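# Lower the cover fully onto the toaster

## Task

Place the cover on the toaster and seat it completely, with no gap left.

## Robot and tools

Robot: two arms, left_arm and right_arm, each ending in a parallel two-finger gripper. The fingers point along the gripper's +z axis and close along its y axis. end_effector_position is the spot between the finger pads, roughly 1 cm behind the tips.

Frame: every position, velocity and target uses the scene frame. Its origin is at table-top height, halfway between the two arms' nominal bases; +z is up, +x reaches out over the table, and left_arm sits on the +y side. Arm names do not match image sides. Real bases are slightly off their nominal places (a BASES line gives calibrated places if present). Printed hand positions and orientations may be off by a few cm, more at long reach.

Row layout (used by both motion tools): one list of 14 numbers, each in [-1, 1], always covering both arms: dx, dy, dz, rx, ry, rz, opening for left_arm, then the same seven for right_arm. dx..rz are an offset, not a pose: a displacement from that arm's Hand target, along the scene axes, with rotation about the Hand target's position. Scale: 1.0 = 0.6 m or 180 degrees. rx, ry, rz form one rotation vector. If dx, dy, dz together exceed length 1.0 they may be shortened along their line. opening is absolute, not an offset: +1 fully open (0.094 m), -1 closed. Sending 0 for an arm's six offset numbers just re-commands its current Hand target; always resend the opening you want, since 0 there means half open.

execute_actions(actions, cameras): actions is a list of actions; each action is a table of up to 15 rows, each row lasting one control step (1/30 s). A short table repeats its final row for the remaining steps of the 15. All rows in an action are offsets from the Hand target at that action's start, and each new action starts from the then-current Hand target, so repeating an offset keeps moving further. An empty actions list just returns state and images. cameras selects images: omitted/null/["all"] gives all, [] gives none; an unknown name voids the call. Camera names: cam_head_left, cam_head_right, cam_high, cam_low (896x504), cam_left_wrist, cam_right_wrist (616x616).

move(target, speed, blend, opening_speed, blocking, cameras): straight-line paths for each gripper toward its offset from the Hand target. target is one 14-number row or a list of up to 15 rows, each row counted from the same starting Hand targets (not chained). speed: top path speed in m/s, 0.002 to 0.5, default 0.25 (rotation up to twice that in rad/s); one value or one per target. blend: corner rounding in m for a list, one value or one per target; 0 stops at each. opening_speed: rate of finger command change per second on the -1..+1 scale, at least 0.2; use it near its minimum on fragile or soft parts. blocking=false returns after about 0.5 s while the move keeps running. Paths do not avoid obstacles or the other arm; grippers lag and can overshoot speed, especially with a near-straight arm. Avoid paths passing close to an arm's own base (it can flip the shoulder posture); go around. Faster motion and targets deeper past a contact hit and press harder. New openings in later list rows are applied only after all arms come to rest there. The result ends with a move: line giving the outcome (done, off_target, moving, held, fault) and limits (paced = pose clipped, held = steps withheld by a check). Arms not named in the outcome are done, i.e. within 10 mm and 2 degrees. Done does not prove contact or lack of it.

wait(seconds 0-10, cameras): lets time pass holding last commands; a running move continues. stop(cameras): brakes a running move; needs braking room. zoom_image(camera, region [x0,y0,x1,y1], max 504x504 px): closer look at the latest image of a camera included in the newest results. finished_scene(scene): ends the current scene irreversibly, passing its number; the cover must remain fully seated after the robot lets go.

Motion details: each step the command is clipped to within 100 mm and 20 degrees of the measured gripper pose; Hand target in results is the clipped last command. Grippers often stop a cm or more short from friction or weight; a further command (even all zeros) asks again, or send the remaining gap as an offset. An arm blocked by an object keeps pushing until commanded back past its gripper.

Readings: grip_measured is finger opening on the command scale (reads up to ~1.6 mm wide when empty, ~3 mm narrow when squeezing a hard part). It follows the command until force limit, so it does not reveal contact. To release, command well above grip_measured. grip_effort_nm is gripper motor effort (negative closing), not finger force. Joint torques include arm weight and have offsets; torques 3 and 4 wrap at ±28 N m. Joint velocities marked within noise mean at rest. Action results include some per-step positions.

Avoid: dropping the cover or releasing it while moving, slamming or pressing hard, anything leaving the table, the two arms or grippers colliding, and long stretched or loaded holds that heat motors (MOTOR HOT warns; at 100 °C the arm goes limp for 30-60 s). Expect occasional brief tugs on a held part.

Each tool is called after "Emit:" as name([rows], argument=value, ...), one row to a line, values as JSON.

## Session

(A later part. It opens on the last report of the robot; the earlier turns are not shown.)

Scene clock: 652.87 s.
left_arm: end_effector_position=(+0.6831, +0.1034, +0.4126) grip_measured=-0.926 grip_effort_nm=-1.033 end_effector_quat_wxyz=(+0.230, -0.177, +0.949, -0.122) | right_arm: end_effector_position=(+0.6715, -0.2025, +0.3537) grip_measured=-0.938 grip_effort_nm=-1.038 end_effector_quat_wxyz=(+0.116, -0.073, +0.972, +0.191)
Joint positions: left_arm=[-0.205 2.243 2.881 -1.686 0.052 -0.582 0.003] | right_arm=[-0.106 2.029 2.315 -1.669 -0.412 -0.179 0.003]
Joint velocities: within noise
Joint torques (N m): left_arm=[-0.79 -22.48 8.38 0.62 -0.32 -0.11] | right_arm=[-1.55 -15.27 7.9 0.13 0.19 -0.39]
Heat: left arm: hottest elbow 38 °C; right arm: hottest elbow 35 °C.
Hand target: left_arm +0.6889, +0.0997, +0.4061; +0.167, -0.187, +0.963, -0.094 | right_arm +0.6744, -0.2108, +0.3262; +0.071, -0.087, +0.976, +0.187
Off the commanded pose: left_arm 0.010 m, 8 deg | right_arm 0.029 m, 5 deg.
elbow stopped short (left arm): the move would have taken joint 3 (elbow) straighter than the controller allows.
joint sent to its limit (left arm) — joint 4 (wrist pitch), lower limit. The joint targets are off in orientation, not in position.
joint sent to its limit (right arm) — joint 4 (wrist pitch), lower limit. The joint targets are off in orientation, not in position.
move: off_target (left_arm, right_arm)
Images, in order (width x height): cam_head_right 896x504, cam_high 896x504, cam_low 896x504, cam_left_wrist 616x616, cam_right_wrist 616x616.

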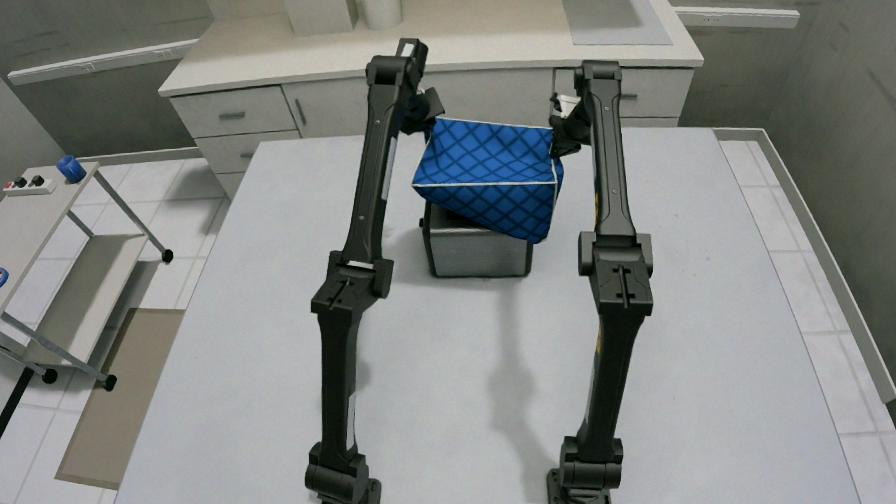

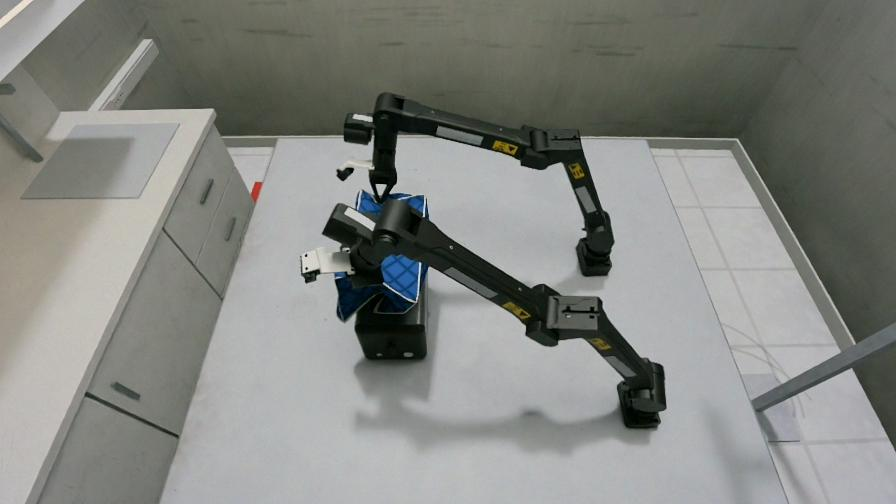

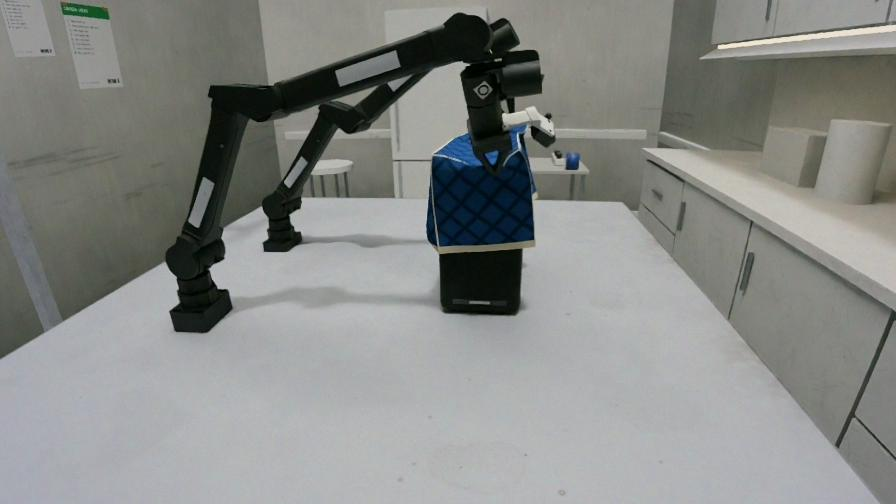

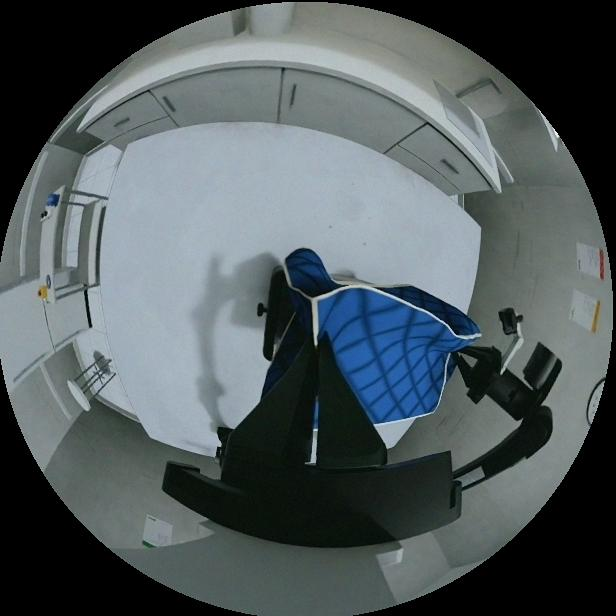

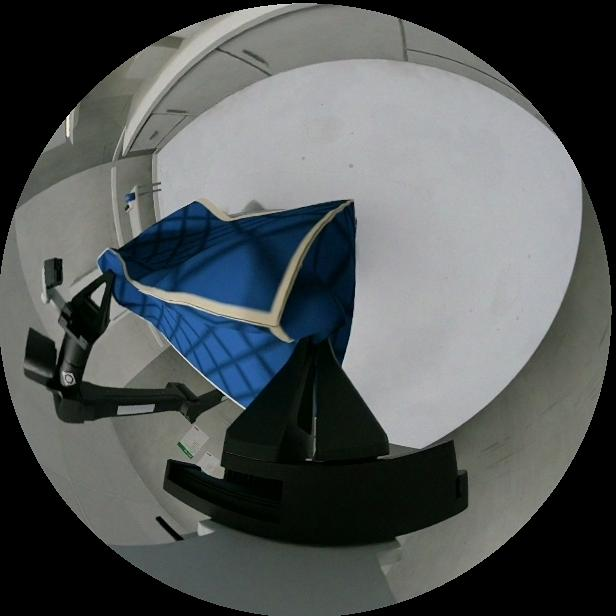

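Emit:
move([
  [0.0,-0.0,-0.02,0,0.0,0,-0.95,0.0,0.02,-0.08,0,0,0.0,-0.95],
], speed=0.06, cameras=["cam_head_right","cam_low","cam_high","cam_left_wrist"])

Emit:
zoom_image(camera="cam_head_right", region=[340, 60, 640, 300])

Emit:
zoom_image(camera="cam_low", region=[360, 60, 600, 330])

Emit:
zoom_image(camera="cam_high", region=[280, 130, 520, 400])

Scene clock: 660.13 s.
left_arm: end_effector_position=(+0.6834, +0.0972, +0.4034) grip_measured=-0.926 grip_effort_nm=-1.023 end_effector_quat_wxyz=(+0.221, -0.174, +0.952, -0.120) | right_arm: end_effector_position=(+0.6712, -0.2000, +0.3088) grip_measured=-0.938 grip_effort_nm=-1.033 end_effector_quat_wxyz=(+0.093, -0.070, +0.974, +0.193)
Joint positions: left_arm=[-0.213 2.249 2.869 -1.686 0.052 -0.583 0.003] | right_arm=[-0.102 2.032 2.204 -1.603 -0.41 -0.18 0.003]
Joint velocities: within noise
Joint torques (N m): left_arm=[0.15 -23.88 7.1 0.54 -0.35 -0.11] | right_arm=[-0.5 -15.27 7.82 0.39 0.35 -0.37]
Heat: left arm: hottest elbow 39 °C; right arm: hottest elbow 35 °C.
Hand target: left_arm +0.6890, +0.0997, +0.3939; +0.167, -0.187, +0.963, -0.094 | right_arm +0.6743, -0.1988, +0.2782; +0.071, -0.087, +0.976, +0.187
Off the commanded pose: left_arm 0.011 m, 7 deg | right_arm 0.031 m, 3 deg.
joint sent to its limit (left arm) — joint 4 (wrist pitch), lower limit. The joint targets are off in orientation, not in position.
move: off_target (left_arm, right_arm)
Images, in order (width x height): cam_head_right 896x504, cam_high 896x504, cam_low 896x504, cam_left_wrist 616x616.

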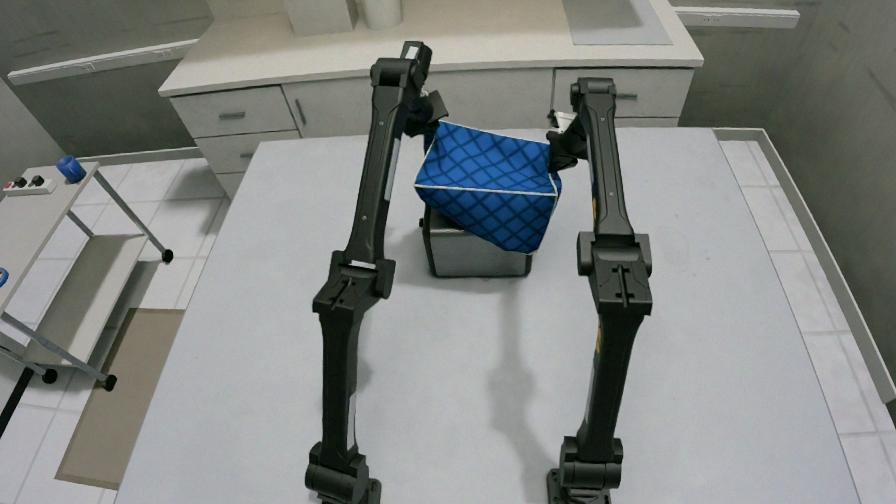

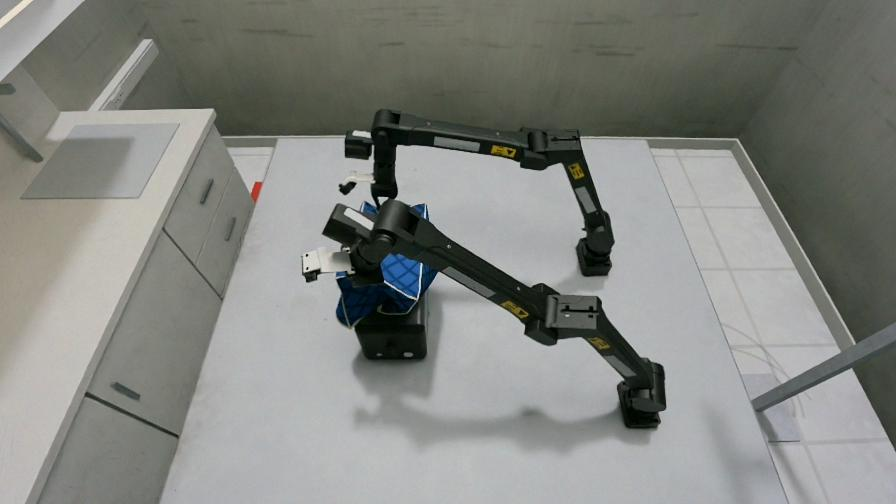

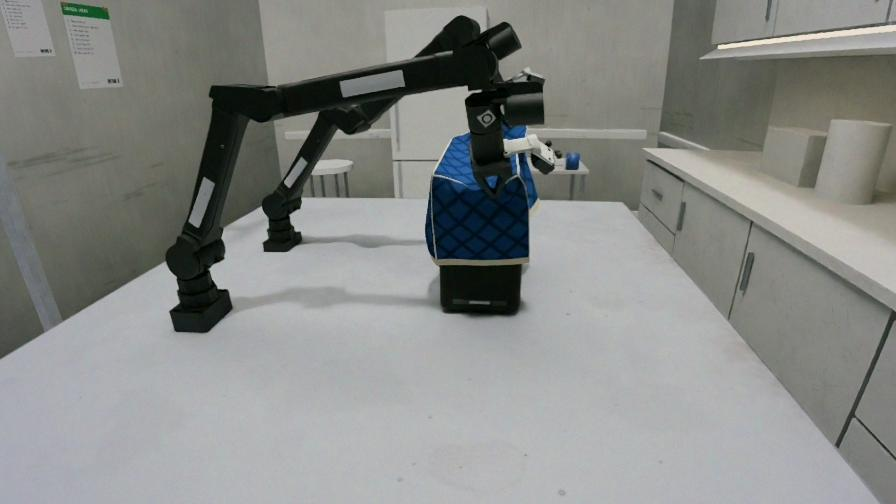

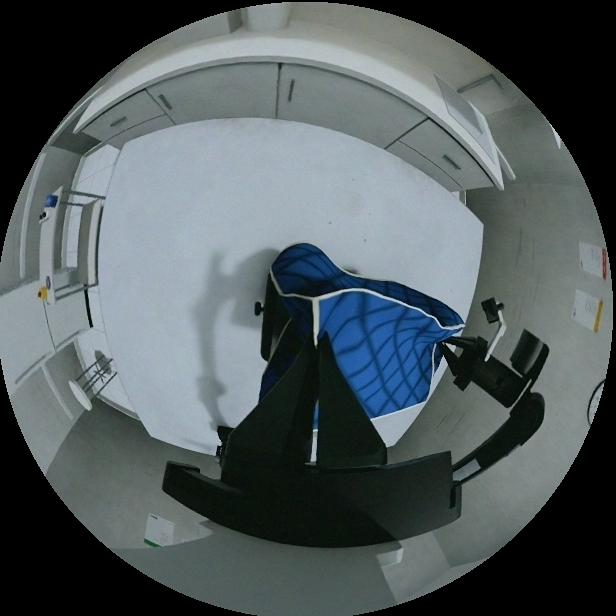

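Scaled by 1.680.

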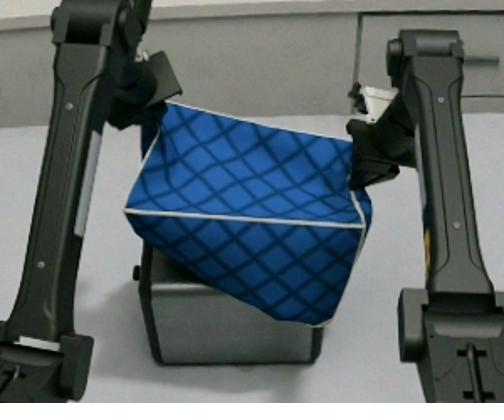

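Scaled by 1.867.

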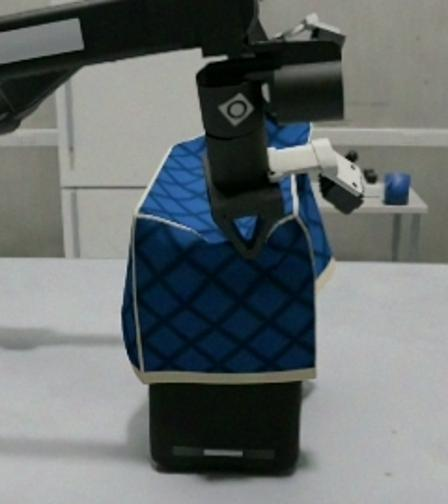

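Scaled by 1.867.

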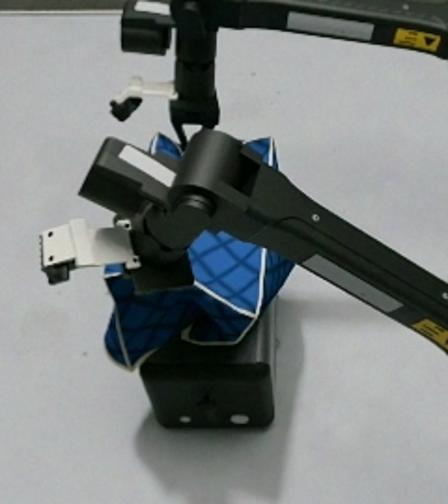

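Emit:
move([
  [0.0,0.03,-0.04,0,0.0,0,-0.95,0.0,0.03,-0.08,0,0,0.0,-0.95],
], speed=0.06, cameras=["cam_head_right","cam_low","cam_high","cam_left_wrist"])

Emit:
zoom_image(camera="cam_head_right", region=[340, 60, 640, 300])

Emit:
zoom_image(camera="cam_low", region=[360, 60, 600, 330])

Emit:
zoom_image(camera="cam_high", region=[280, 130, 520, 400])

Emit:
zoom_image(camera="cam_left_wrist", region=[200, 200, 560, 480])

Scene clock: 668.50 s.
left_arm: end_effector_position=(+0.6825, +0.0952, +0.3767) grip_measured=-0.926 grip_effort_nm=-1.033 end_effector_quat_wxyz=(+0.191, -0.173, +0.960, -0.113) | right_arm: end_effector_position=(+0.6783, -0.1888, +0.2575) grip_measured=-0.938 grip_effort_nm=-1.033 end_effector_quat_wxyz=(+0.095, -0.079, +0.974, +0.192)
Joint positions: left_arm=[-0.213 2.249 2.807 -1.686 0.065 -0.579 0.003] | right_arm=[-0.084 2.032 2.069 -1.458 -0.406 -0.178 0.003]
Joint velocities: within noise
Joint torques (N m): left_arm=[2.2 -24.41 6.38 0.58 -0.36 0.08] | right_arm=[0.32 -16.26 6.8 0.46 0.34 -0.06]
Heat: left arm: hottest elbow 39 °C; right arm: hottest elbow 35 °C.
Hand target: left_arm +0.6889, +0.1177, +0.3698; +0.167, -0.187, +0.963, -0.094 | right_arm +0.6743, -0.1807, +0.2302; +0.071, -0.088, +0.976, +0.187
Off the commanded pose: left_arm 0.024 m, 4 deg | right_arm 0.029 m, 3 deg.
joint sent to its limit (left arm) — joint 4 (wrist pitch), lower limit. The joint targets are off in orientation, not in position.
move: off_target (left_arm, right_arm)
Images, in order (width x height): cam_head_right 896x504, cam_high 896x504, cam_low 896x504, cam_left_wrist 616x616.

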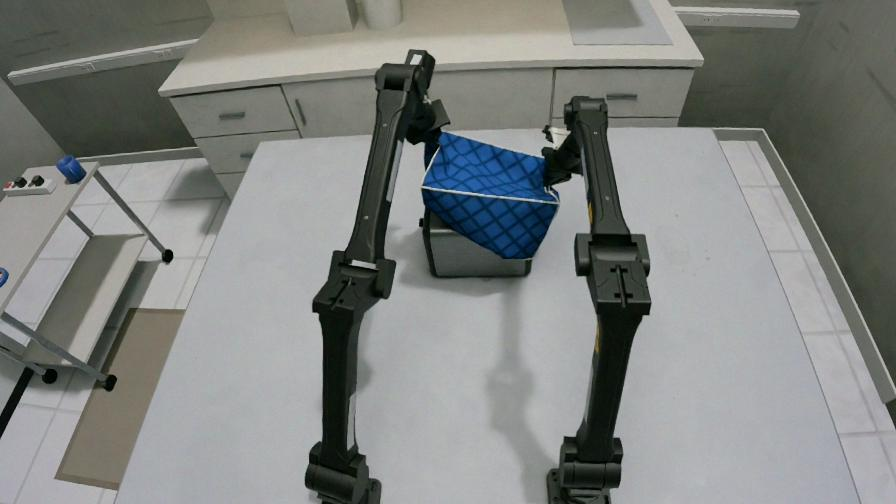

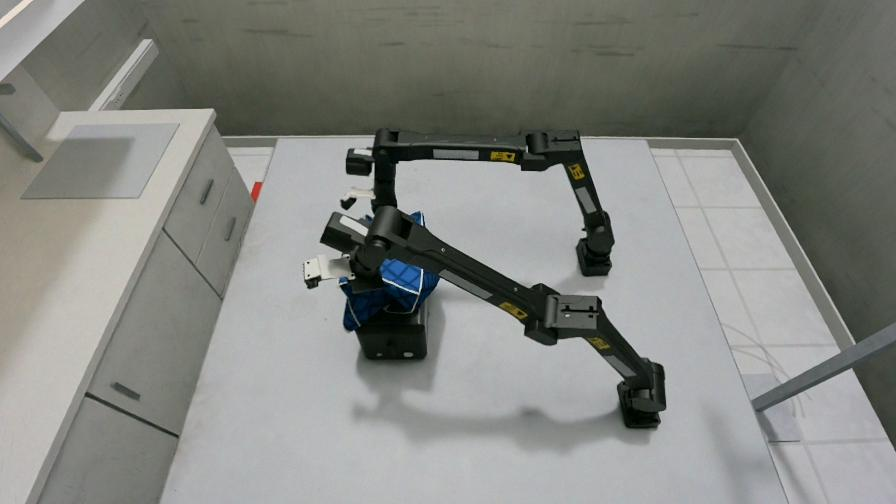

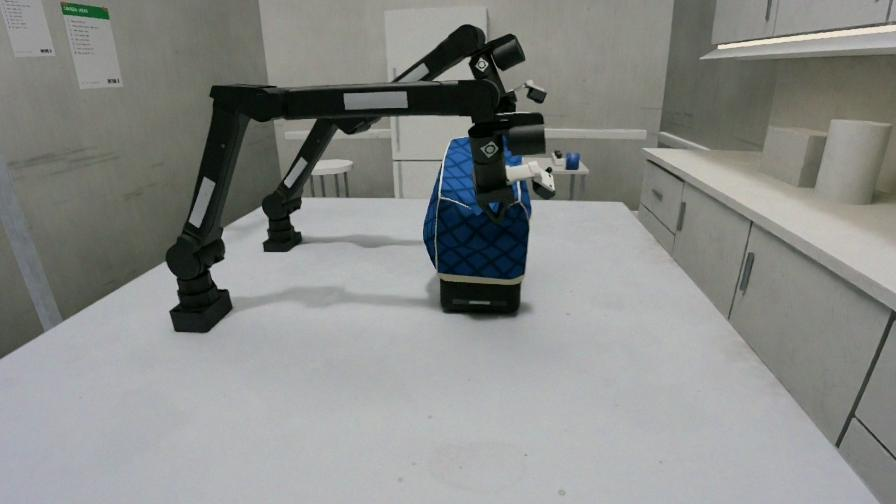

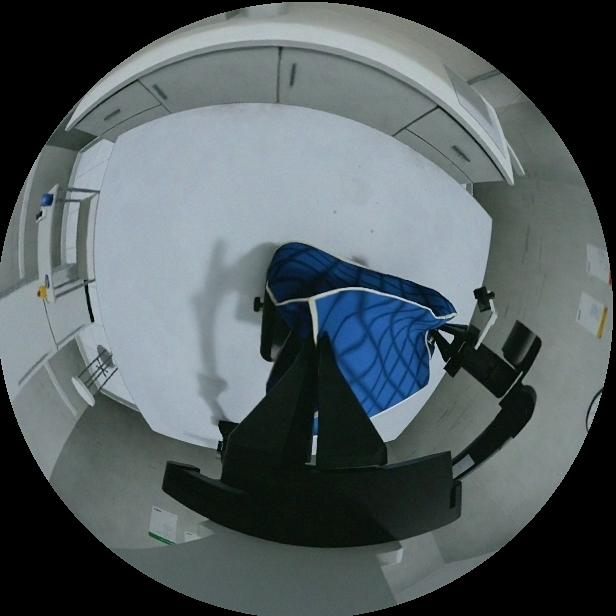

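Scaled by 1.680.

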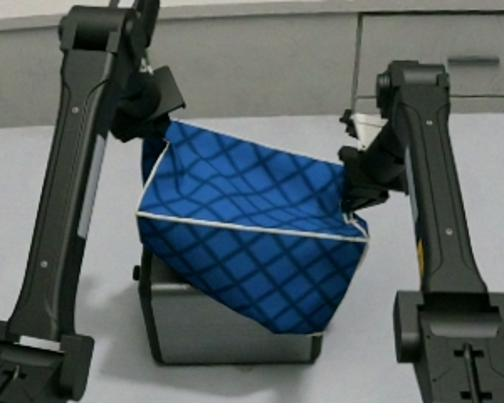

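Scaled by 1.867.

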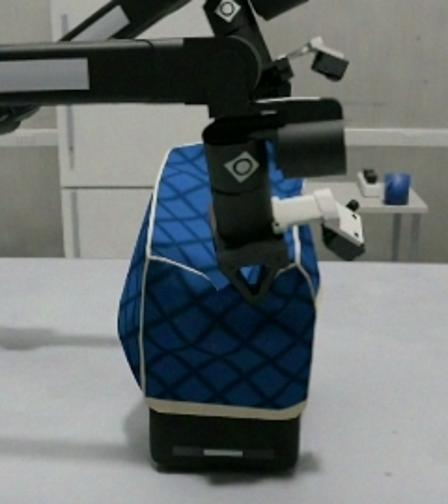

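Scaled by 1.867.

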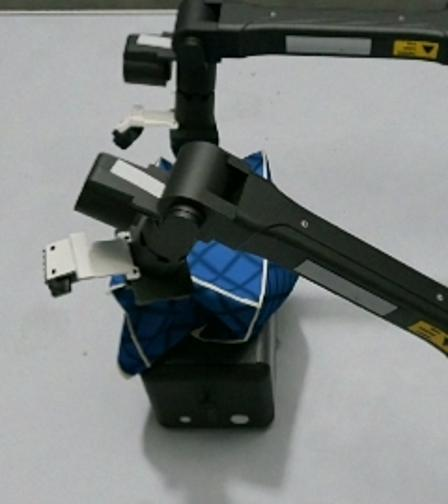

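Scaled by 1.400 from the camera's 616x616 image, which has a finer 880x880 frame.

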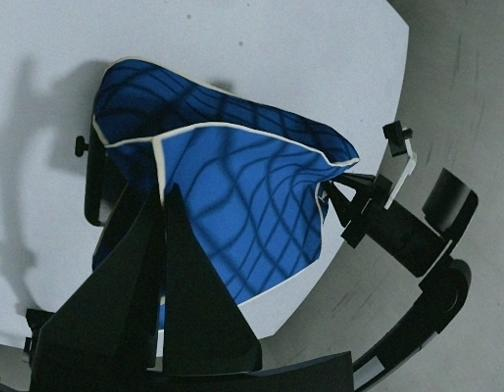

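Emit:
move([
  [0.0,0.09,0.0,0.04,0.0,0,-0.95,0.0,0.05,0.02,0,0,0.0,-0.95],
  [0.0,0.1,-0.08,0.06,0.0,0,-0.95,0.0,0.05,0.02,0,0,0.0,-0.95],
], speed=0.07, cameras=["cam_head_right","cam_low","cam_high","cam_left_wrist"])

Emit:
zoom_image(camera="cam_head_right", region=[340, 60, 640, 300])

Emit:
zoom_image(camera="cam_low", region=[360, 60, 600, 330])

Emit:
zoom_image(camera="cam_high", region=[280, 130, 520, 400])

Emit:
zoom_image(camera="cam_left_wrist", region=[200, 200, 560, 480])

Scene clock: 677.87 s.
left_arm: end_effector_position=(+0.6779, +0.1475, +0.3255) grip_measured=-0.926 grip_effort_nm=-1.023 end_effector_quat_wxyz=(+0.174, -0.146, +0.974, -0.012) | right_arm: end_effector_position=(+0.6755, -0.1570, +0.2591) grip_measured=-0.938 grip_effort_nm=-1.038 end_effector_quat_wxyz=(+0.087, -0.079, +0.974, +0.191)
Joint positions: left_arm=[-0.179 2.157 2.518 -1.592 -0.085 -0.457 0.003] | right_arm=[-0.034 2.028 2.069 -1.457 -0.396 -0.129 0.003]
Joint velocities: within noise
Joint torques (N m): left_arm=[2.96 -24.47 6.54 1.52 -0.81 -0.02] | right_arm=[-0.09 -16.56 8.84 0.2 0.17 -0.05]
Heat: left arm: hottest elbow 39 °C; right arm: hottest elbow 35 °C.
Hand target: left_arm +0.6889, +0.1775, +0.3218; +0.184, -0.170, +0.968, -0.003 | right_arm +0.6743, -0.1508, +0.2422; +0.071, -0.087, +0.976, +0.187
Off the commanded pose: left_arm 0.032 m, 3 deg | right_arm 0.018 m, 2 deg.
move: off_target (left_arm, right_arm)
Images, in order (width x height): cam_head_right 896x504, cam_high 896x504, cam_low 896x504, cam_left_wrist 616x616.

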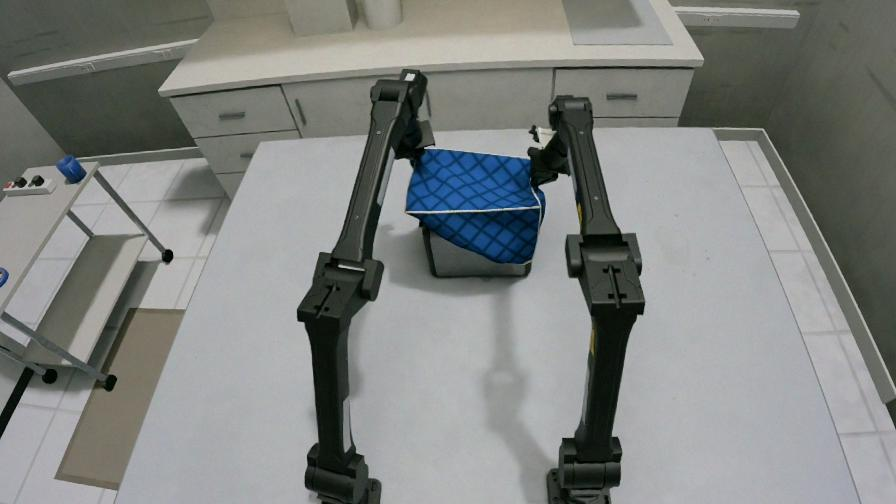

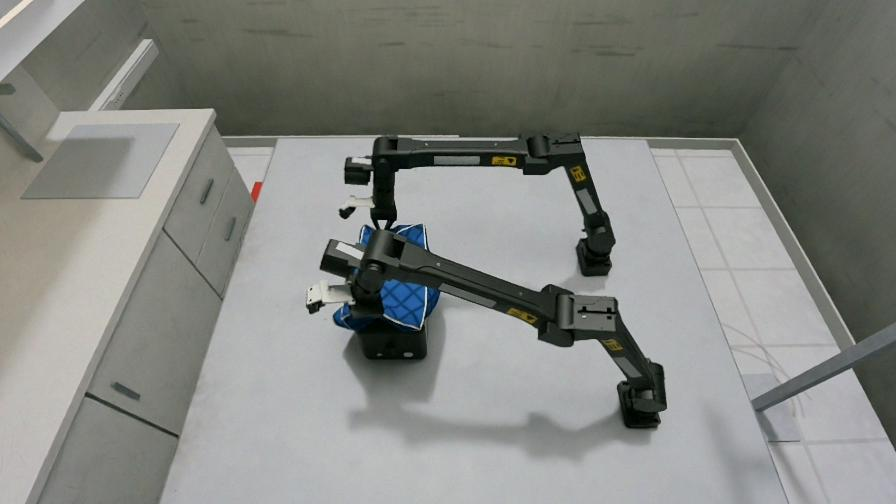

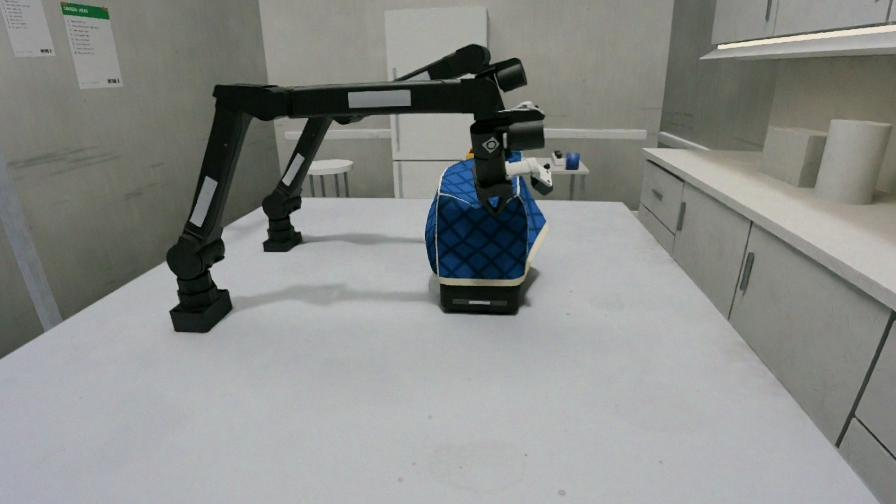

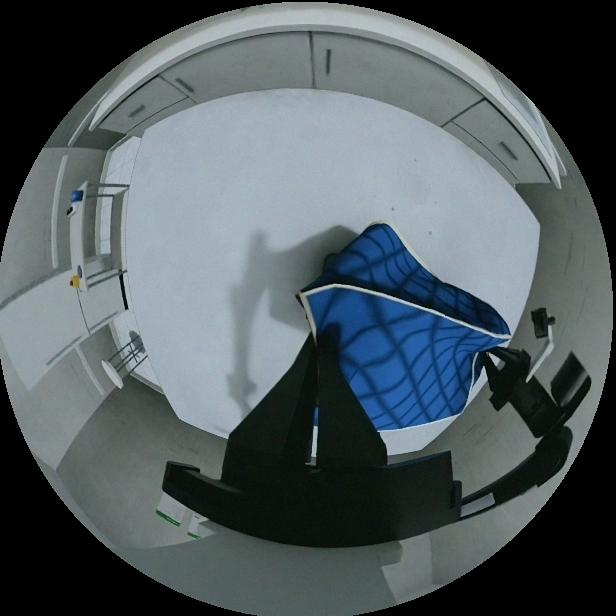

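Scaled by 1.680.

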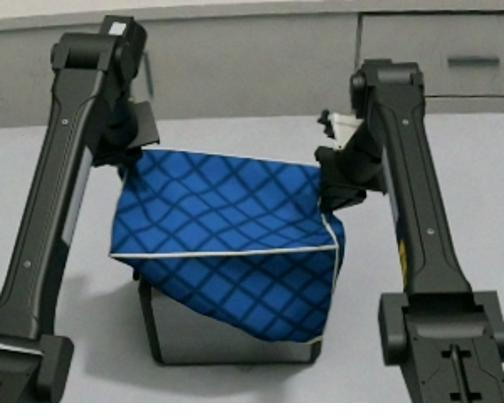

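Scaled by 1.867.

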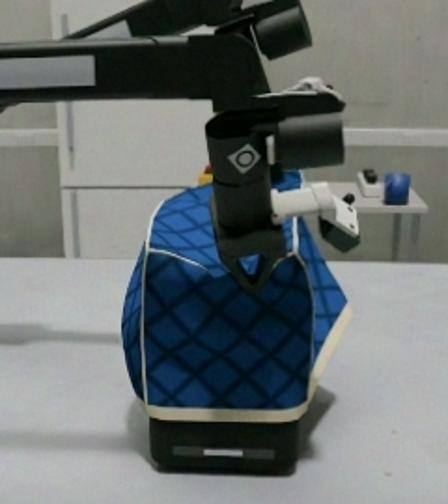

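Scaled by 1.867.

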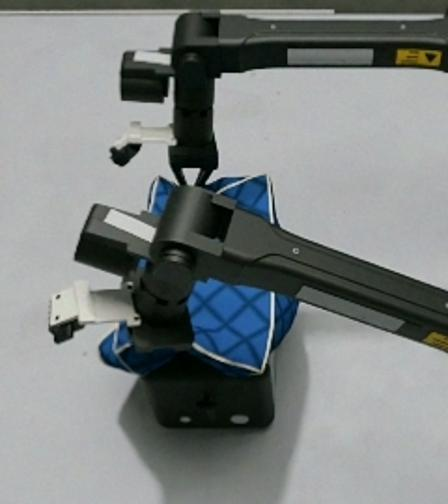

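Scaled by 1.400 from the camera's 616x616 image, which has a finer 880x880 frame.

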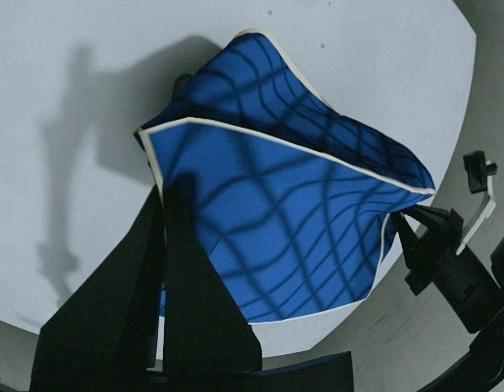

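Emit:
move(target=[0,0.02,-0.1,0,0,0,-0.95,0,0,0,0,0,0,-0.95], speed=0.08, cameras=["cam_head_right","cam_high","cam_low"])

Scene clock: 690.27 s.
left_arm: end_effector_position=(+0.6805, +0.1609, +0.3056) grip_measured=-0.926 grip_effort_nm=-1.028 end_effector_quat_wxyz=(+0.211, -0.151, +0.965, -0.023) | right_arm: end_effector_position=(+0.6761, -0.1537, +0.2592) grip_measured=-0.938 grip_effort_nm=-1.033 end_effector_quat_wxyz=(+0.089, -0.082, +0.974, +0.191)
Joint positions: left_arm=[-0.16 2.04 2.247 -1.357 -0.083 -0.447 0.003] | right_arm=[-0.029 2.028 2.069 -1.453 -0.396 -0.129 0.003]
Joint velocities: within noise
Joint torques (N m): left_arm=[2.67 -20.25 5.52 0.92 -0.66 0.05] | right_arm=[-0.38 -16.21 8.87 0.09 0.16 -0.05]
Heat: left arm: hottest elbow 38 °C; right arm: hottest shoulder 34 °C.
Hand target: left_arm +0.6889, +0.1897, +0.2621; +0.184, -0.170, +0.968, -0.003 | right_arm +0.6743, -0.1509, +0.2422; +0.071, -0.087, +0.976, +0.187
Off the commanded pose: left_arm 0.053 m, 4 deg | right_arm 0.017 m, 2 deg.
move: off_target (left_arm, right_arm)
Images, in order (width x height): cam_head_right 896x504, cam_high 896x504, cam_low 896x504.

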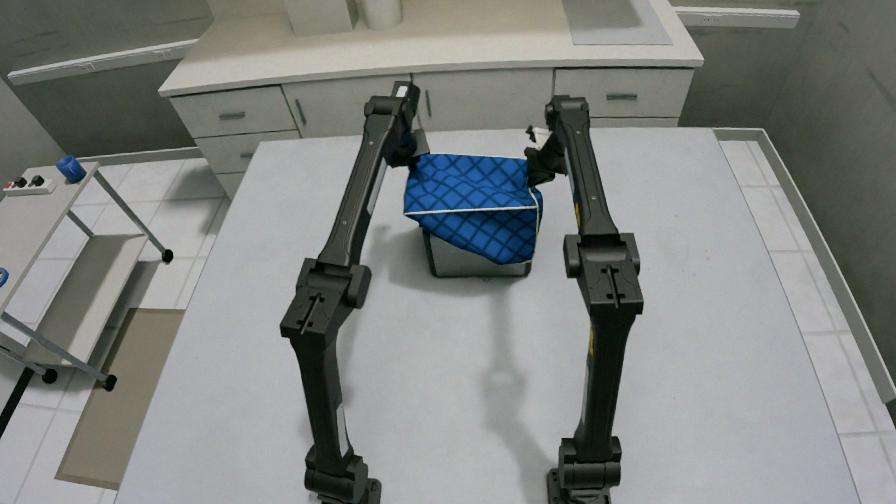

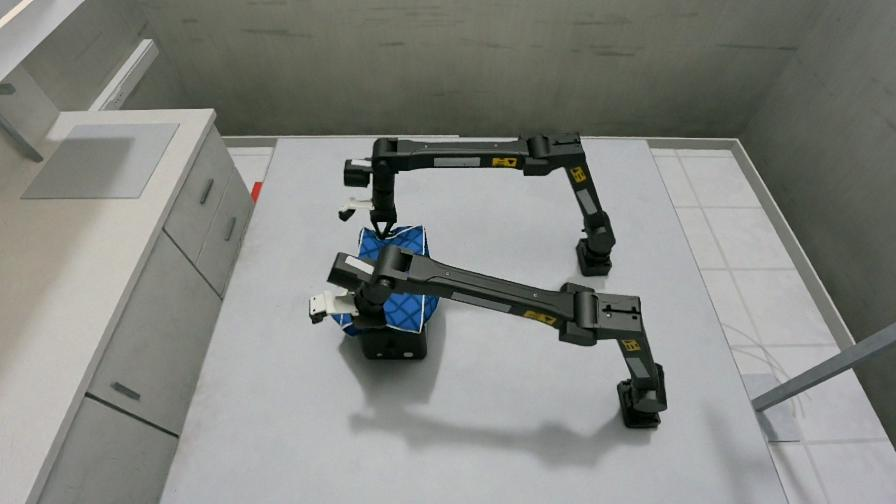

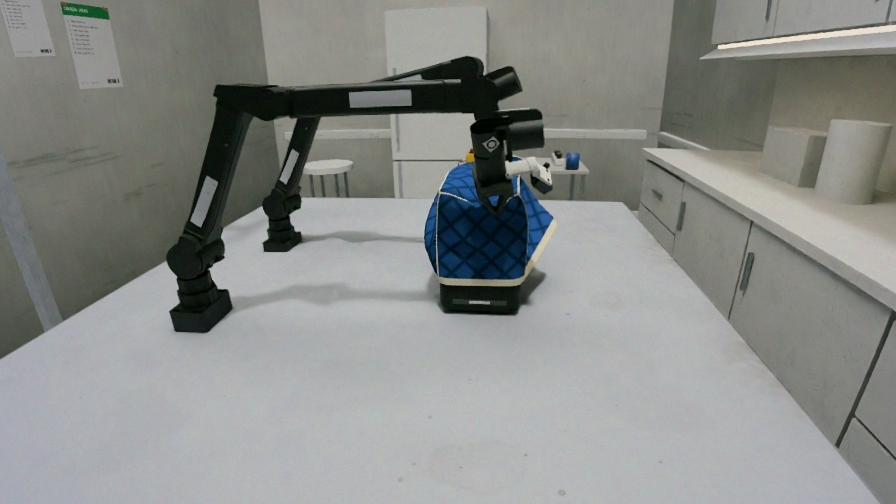

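Emit:
zoom_image(camera="cam_high", region=[280, 200, 520, 400])

Emit:
zoom_image(camera="cam_head_right", region=[340, 60, 640, 300])

Scaled by 2.100.

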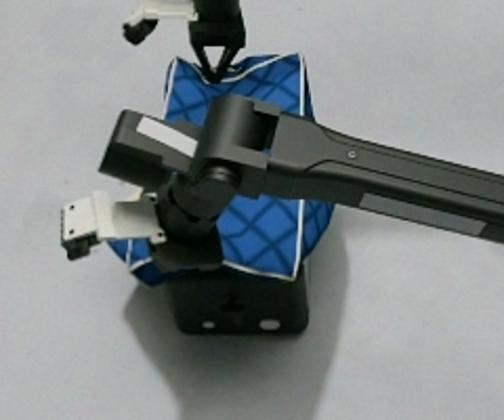

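Scaled by 1.680.

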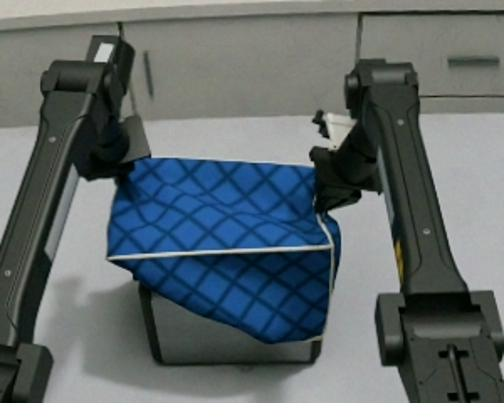

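Emit:
move([
  [0,0.02,0.15,0,0,0,-0.95,0,0,0.03,0,0,0,-0.95],
], speed=0.1, cameras=["cam_head_right","cam_high","cam_low"])

Emit:
zoom_image(camera="cam_high", region=[280, 200, 520, 400])

Emit:
zoom_image(camera="cam_head_right", region=[340, 60, 640, 300])

Scene clock: 700.43 s.
left_arm: end_effector_position=(+0.6757, +0.1592, +0.3255) grip_measured=-0.926 grip_effort_nm=-1.023 end_effector_quat_wxyz=(+0.154, -0.148, +0.977, -0.013) | right_arm: end_effector_position=(+0.6715, -0.1534, +0.2626) grip_measured=-0.938 grip_effort_nm=-1.033 end_effector_quat_wxyz=(+0.080, -0.081, +0.975, +0.192)
Joint positions: left_arm=[-0.16 2.192 2.589 -1.664 -0.067 -0.446 0.003] | right_arm=[-0.028 2.028 2.079 -1.483 -0.396 -0.129 0.003]
Joint velocities: within noise
Joint torques (N m): left_arm=[3.9 -24.59 11.7 0.29 -1.14 0.18] | right_arm=[-0.38 -16.21 12.23 -0.55 0.16 -0.05]
Heat: left arm: hottest elbow 38 °C; right arm: hottest shoulder 35 °C.
Hand target: left_arm +0.6889, +0.2015, +0.3521; +0.184, -0.170, +0.968, -0.003 | right_arm +0.6743, -0.1507, +0.2602; +0.071, -0.088, +0.976, +0.187
Off the commanded pose: left_arm 0.052 m, 5 deg | right_arm 0.004 m, 1 deg.
move: off_target (left_arm)
Images, in order (width x height): cam_head_right 896x504, cam_high 896x504, cam_low 896x504.

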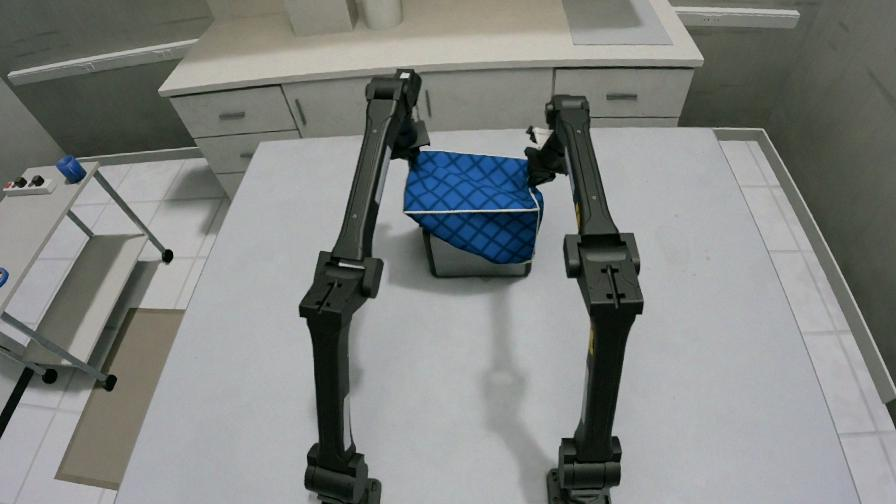

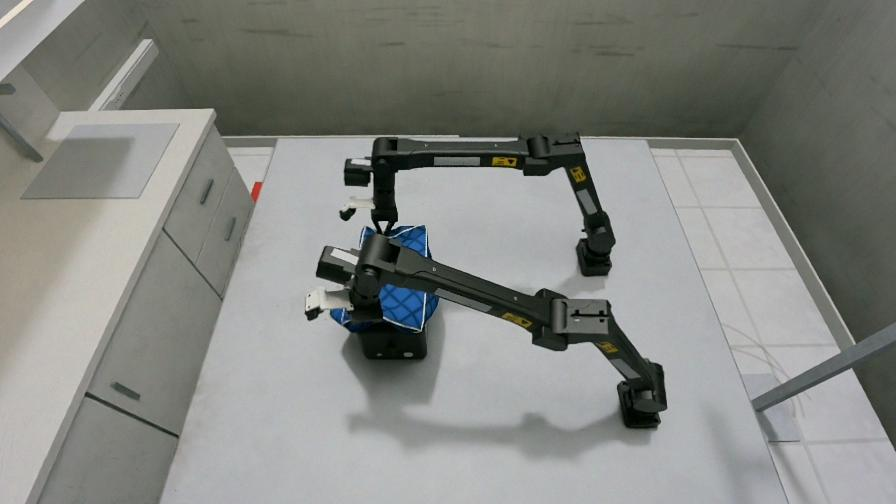

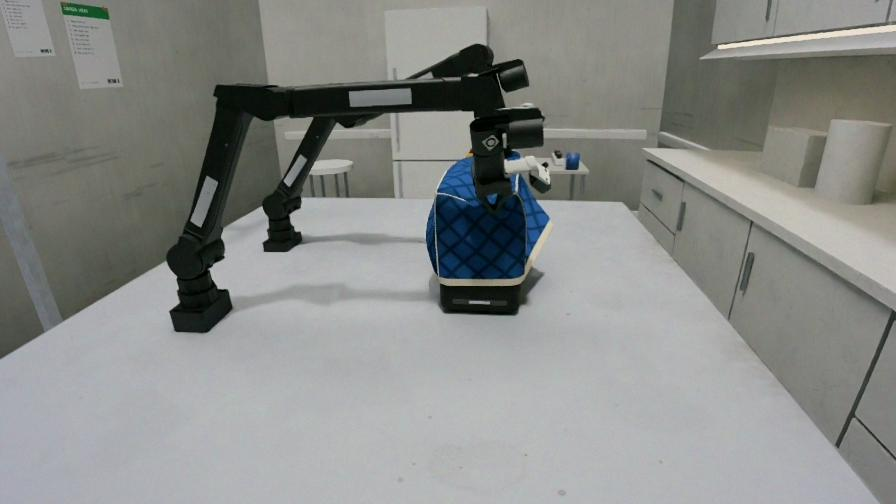

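Scaled by 2.100.

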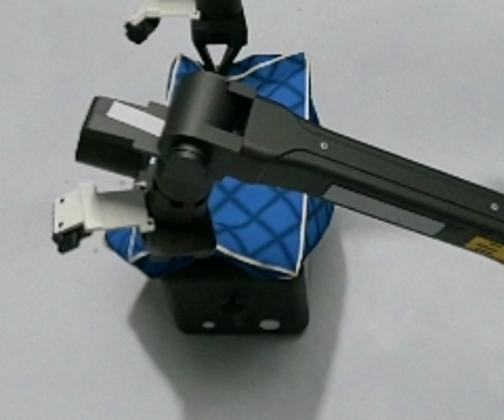

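Scaled by 1.680.

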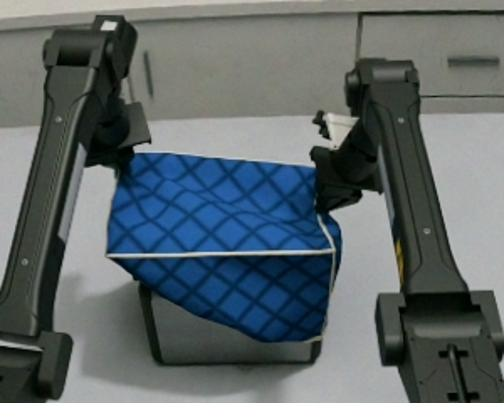

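Emit:
move([
  [0,-0.03,0.16,0,0,0,-0.95,0,0,0.16,0,0,0,-0.95],
], speed=0.1, cameras=["cam_head_right","cam_high","cam_low"])

Emit:
zoom_image(camera="cam_high", region=[280, 200, 520, 400])

Emit:
zoom_image(camera="cam_head_right", region=[340, 60, 640, 300])

Scene clock: 707.30 s.
left_arm: end_effector_position=(+0.6861, +0.1566, +0.4143) grip_measured=-0.926 grip_effort_nm=-1.018 end_effector_quat_wxyz=(+0.252, -0.148, +0.956, -0.040) | right_arm: end_effector_position=(+0.6697, -0.1533, +0.3480) grip_measured=-0.938 grip_effort_nm=-1.028 end_effector_quat_wxyz=(+0.100, -0.071, +0.974, +0.191)
Joint positions: left_arm=[-0.163 2.218 2.843 -1.686 -0.076 -0.445 0.003] | right_arm=[-0.028 2.033 2.31 -1.662 -0.396 -0.1 0.003]
Joint velocities: within noise
Joint torques (N m): left_arm=[2.14 -25.17 11.37 0.69 -1 0.11] | right_arm=[-0.62 -16.5 13.03 -0.12 -0.01 -0.05]
Heat: left arm: hottest elbow 40 °C; right arm: hottest shoulder 35 °C.
Hand target: left_arm +0.6891, +0.1837, +0.4478; +0.184, -0.170, +0.968, -0.003 | right_arm +0.6742, -0.1507, +0.3564; +0.071, -0.088, +0.976, +0.187
Off the commanded pose: left_arm 0.043 m, 9 deg | right_arm 0.010 m, 4 deg.
joint sent to its limit (left arm) — joint 4 (wrist pitch), lower limit. The joint targets are off in position and orientation.
joint sent to its limit (right arm) — joint 4 (wrist pitch), lower limit. The joint targets are off in orientation, not in position.
move: off_target (left_arm, right_arm)
Images, in order (width x height): cam_head_right 896x504, cam_high 896x504, cam_low 896x504.

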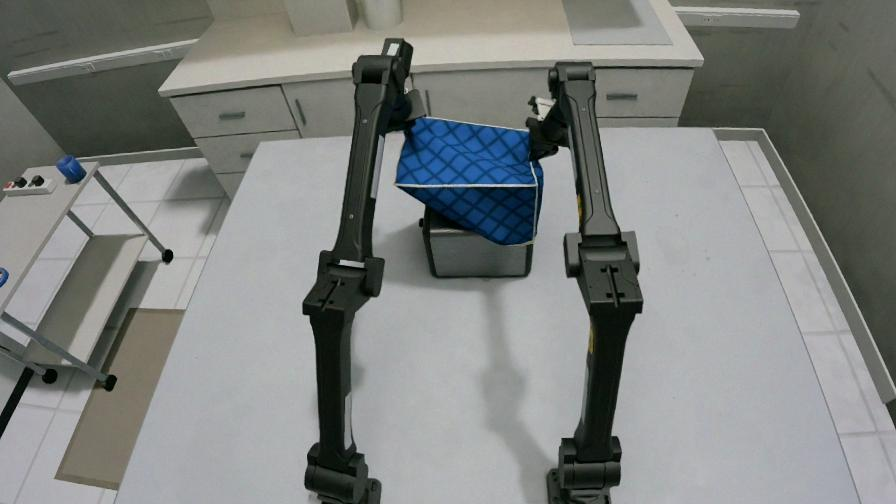

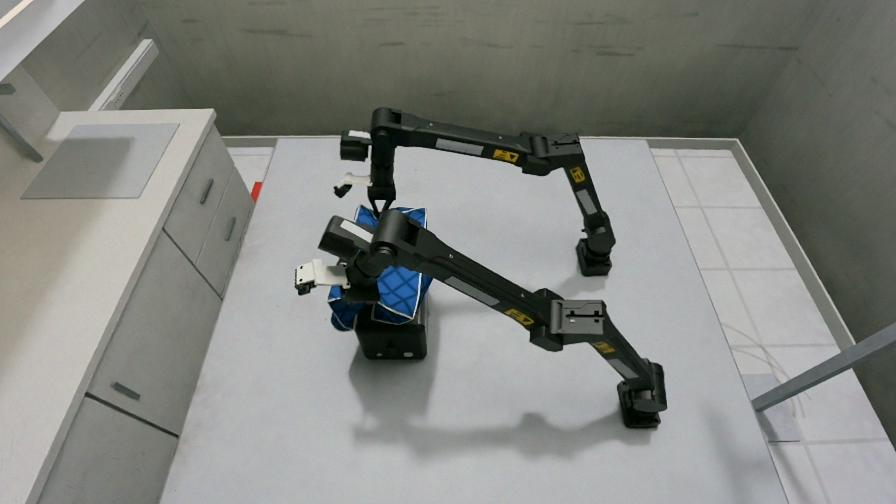

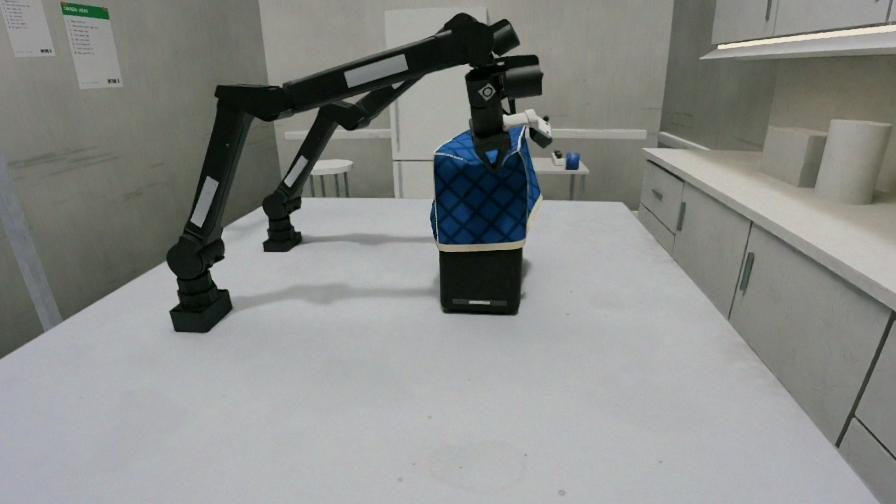

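Scaled by 2.100.

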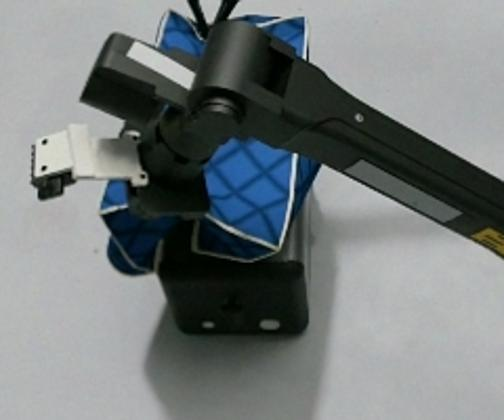

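Scaled by 1.680.

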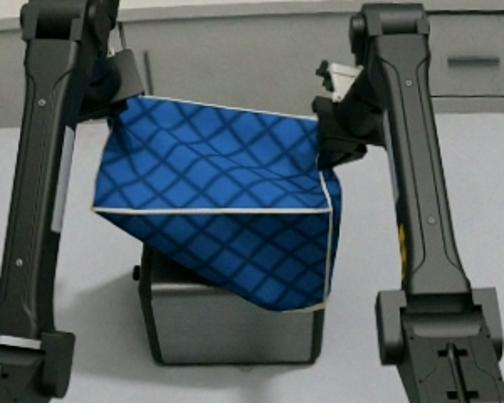

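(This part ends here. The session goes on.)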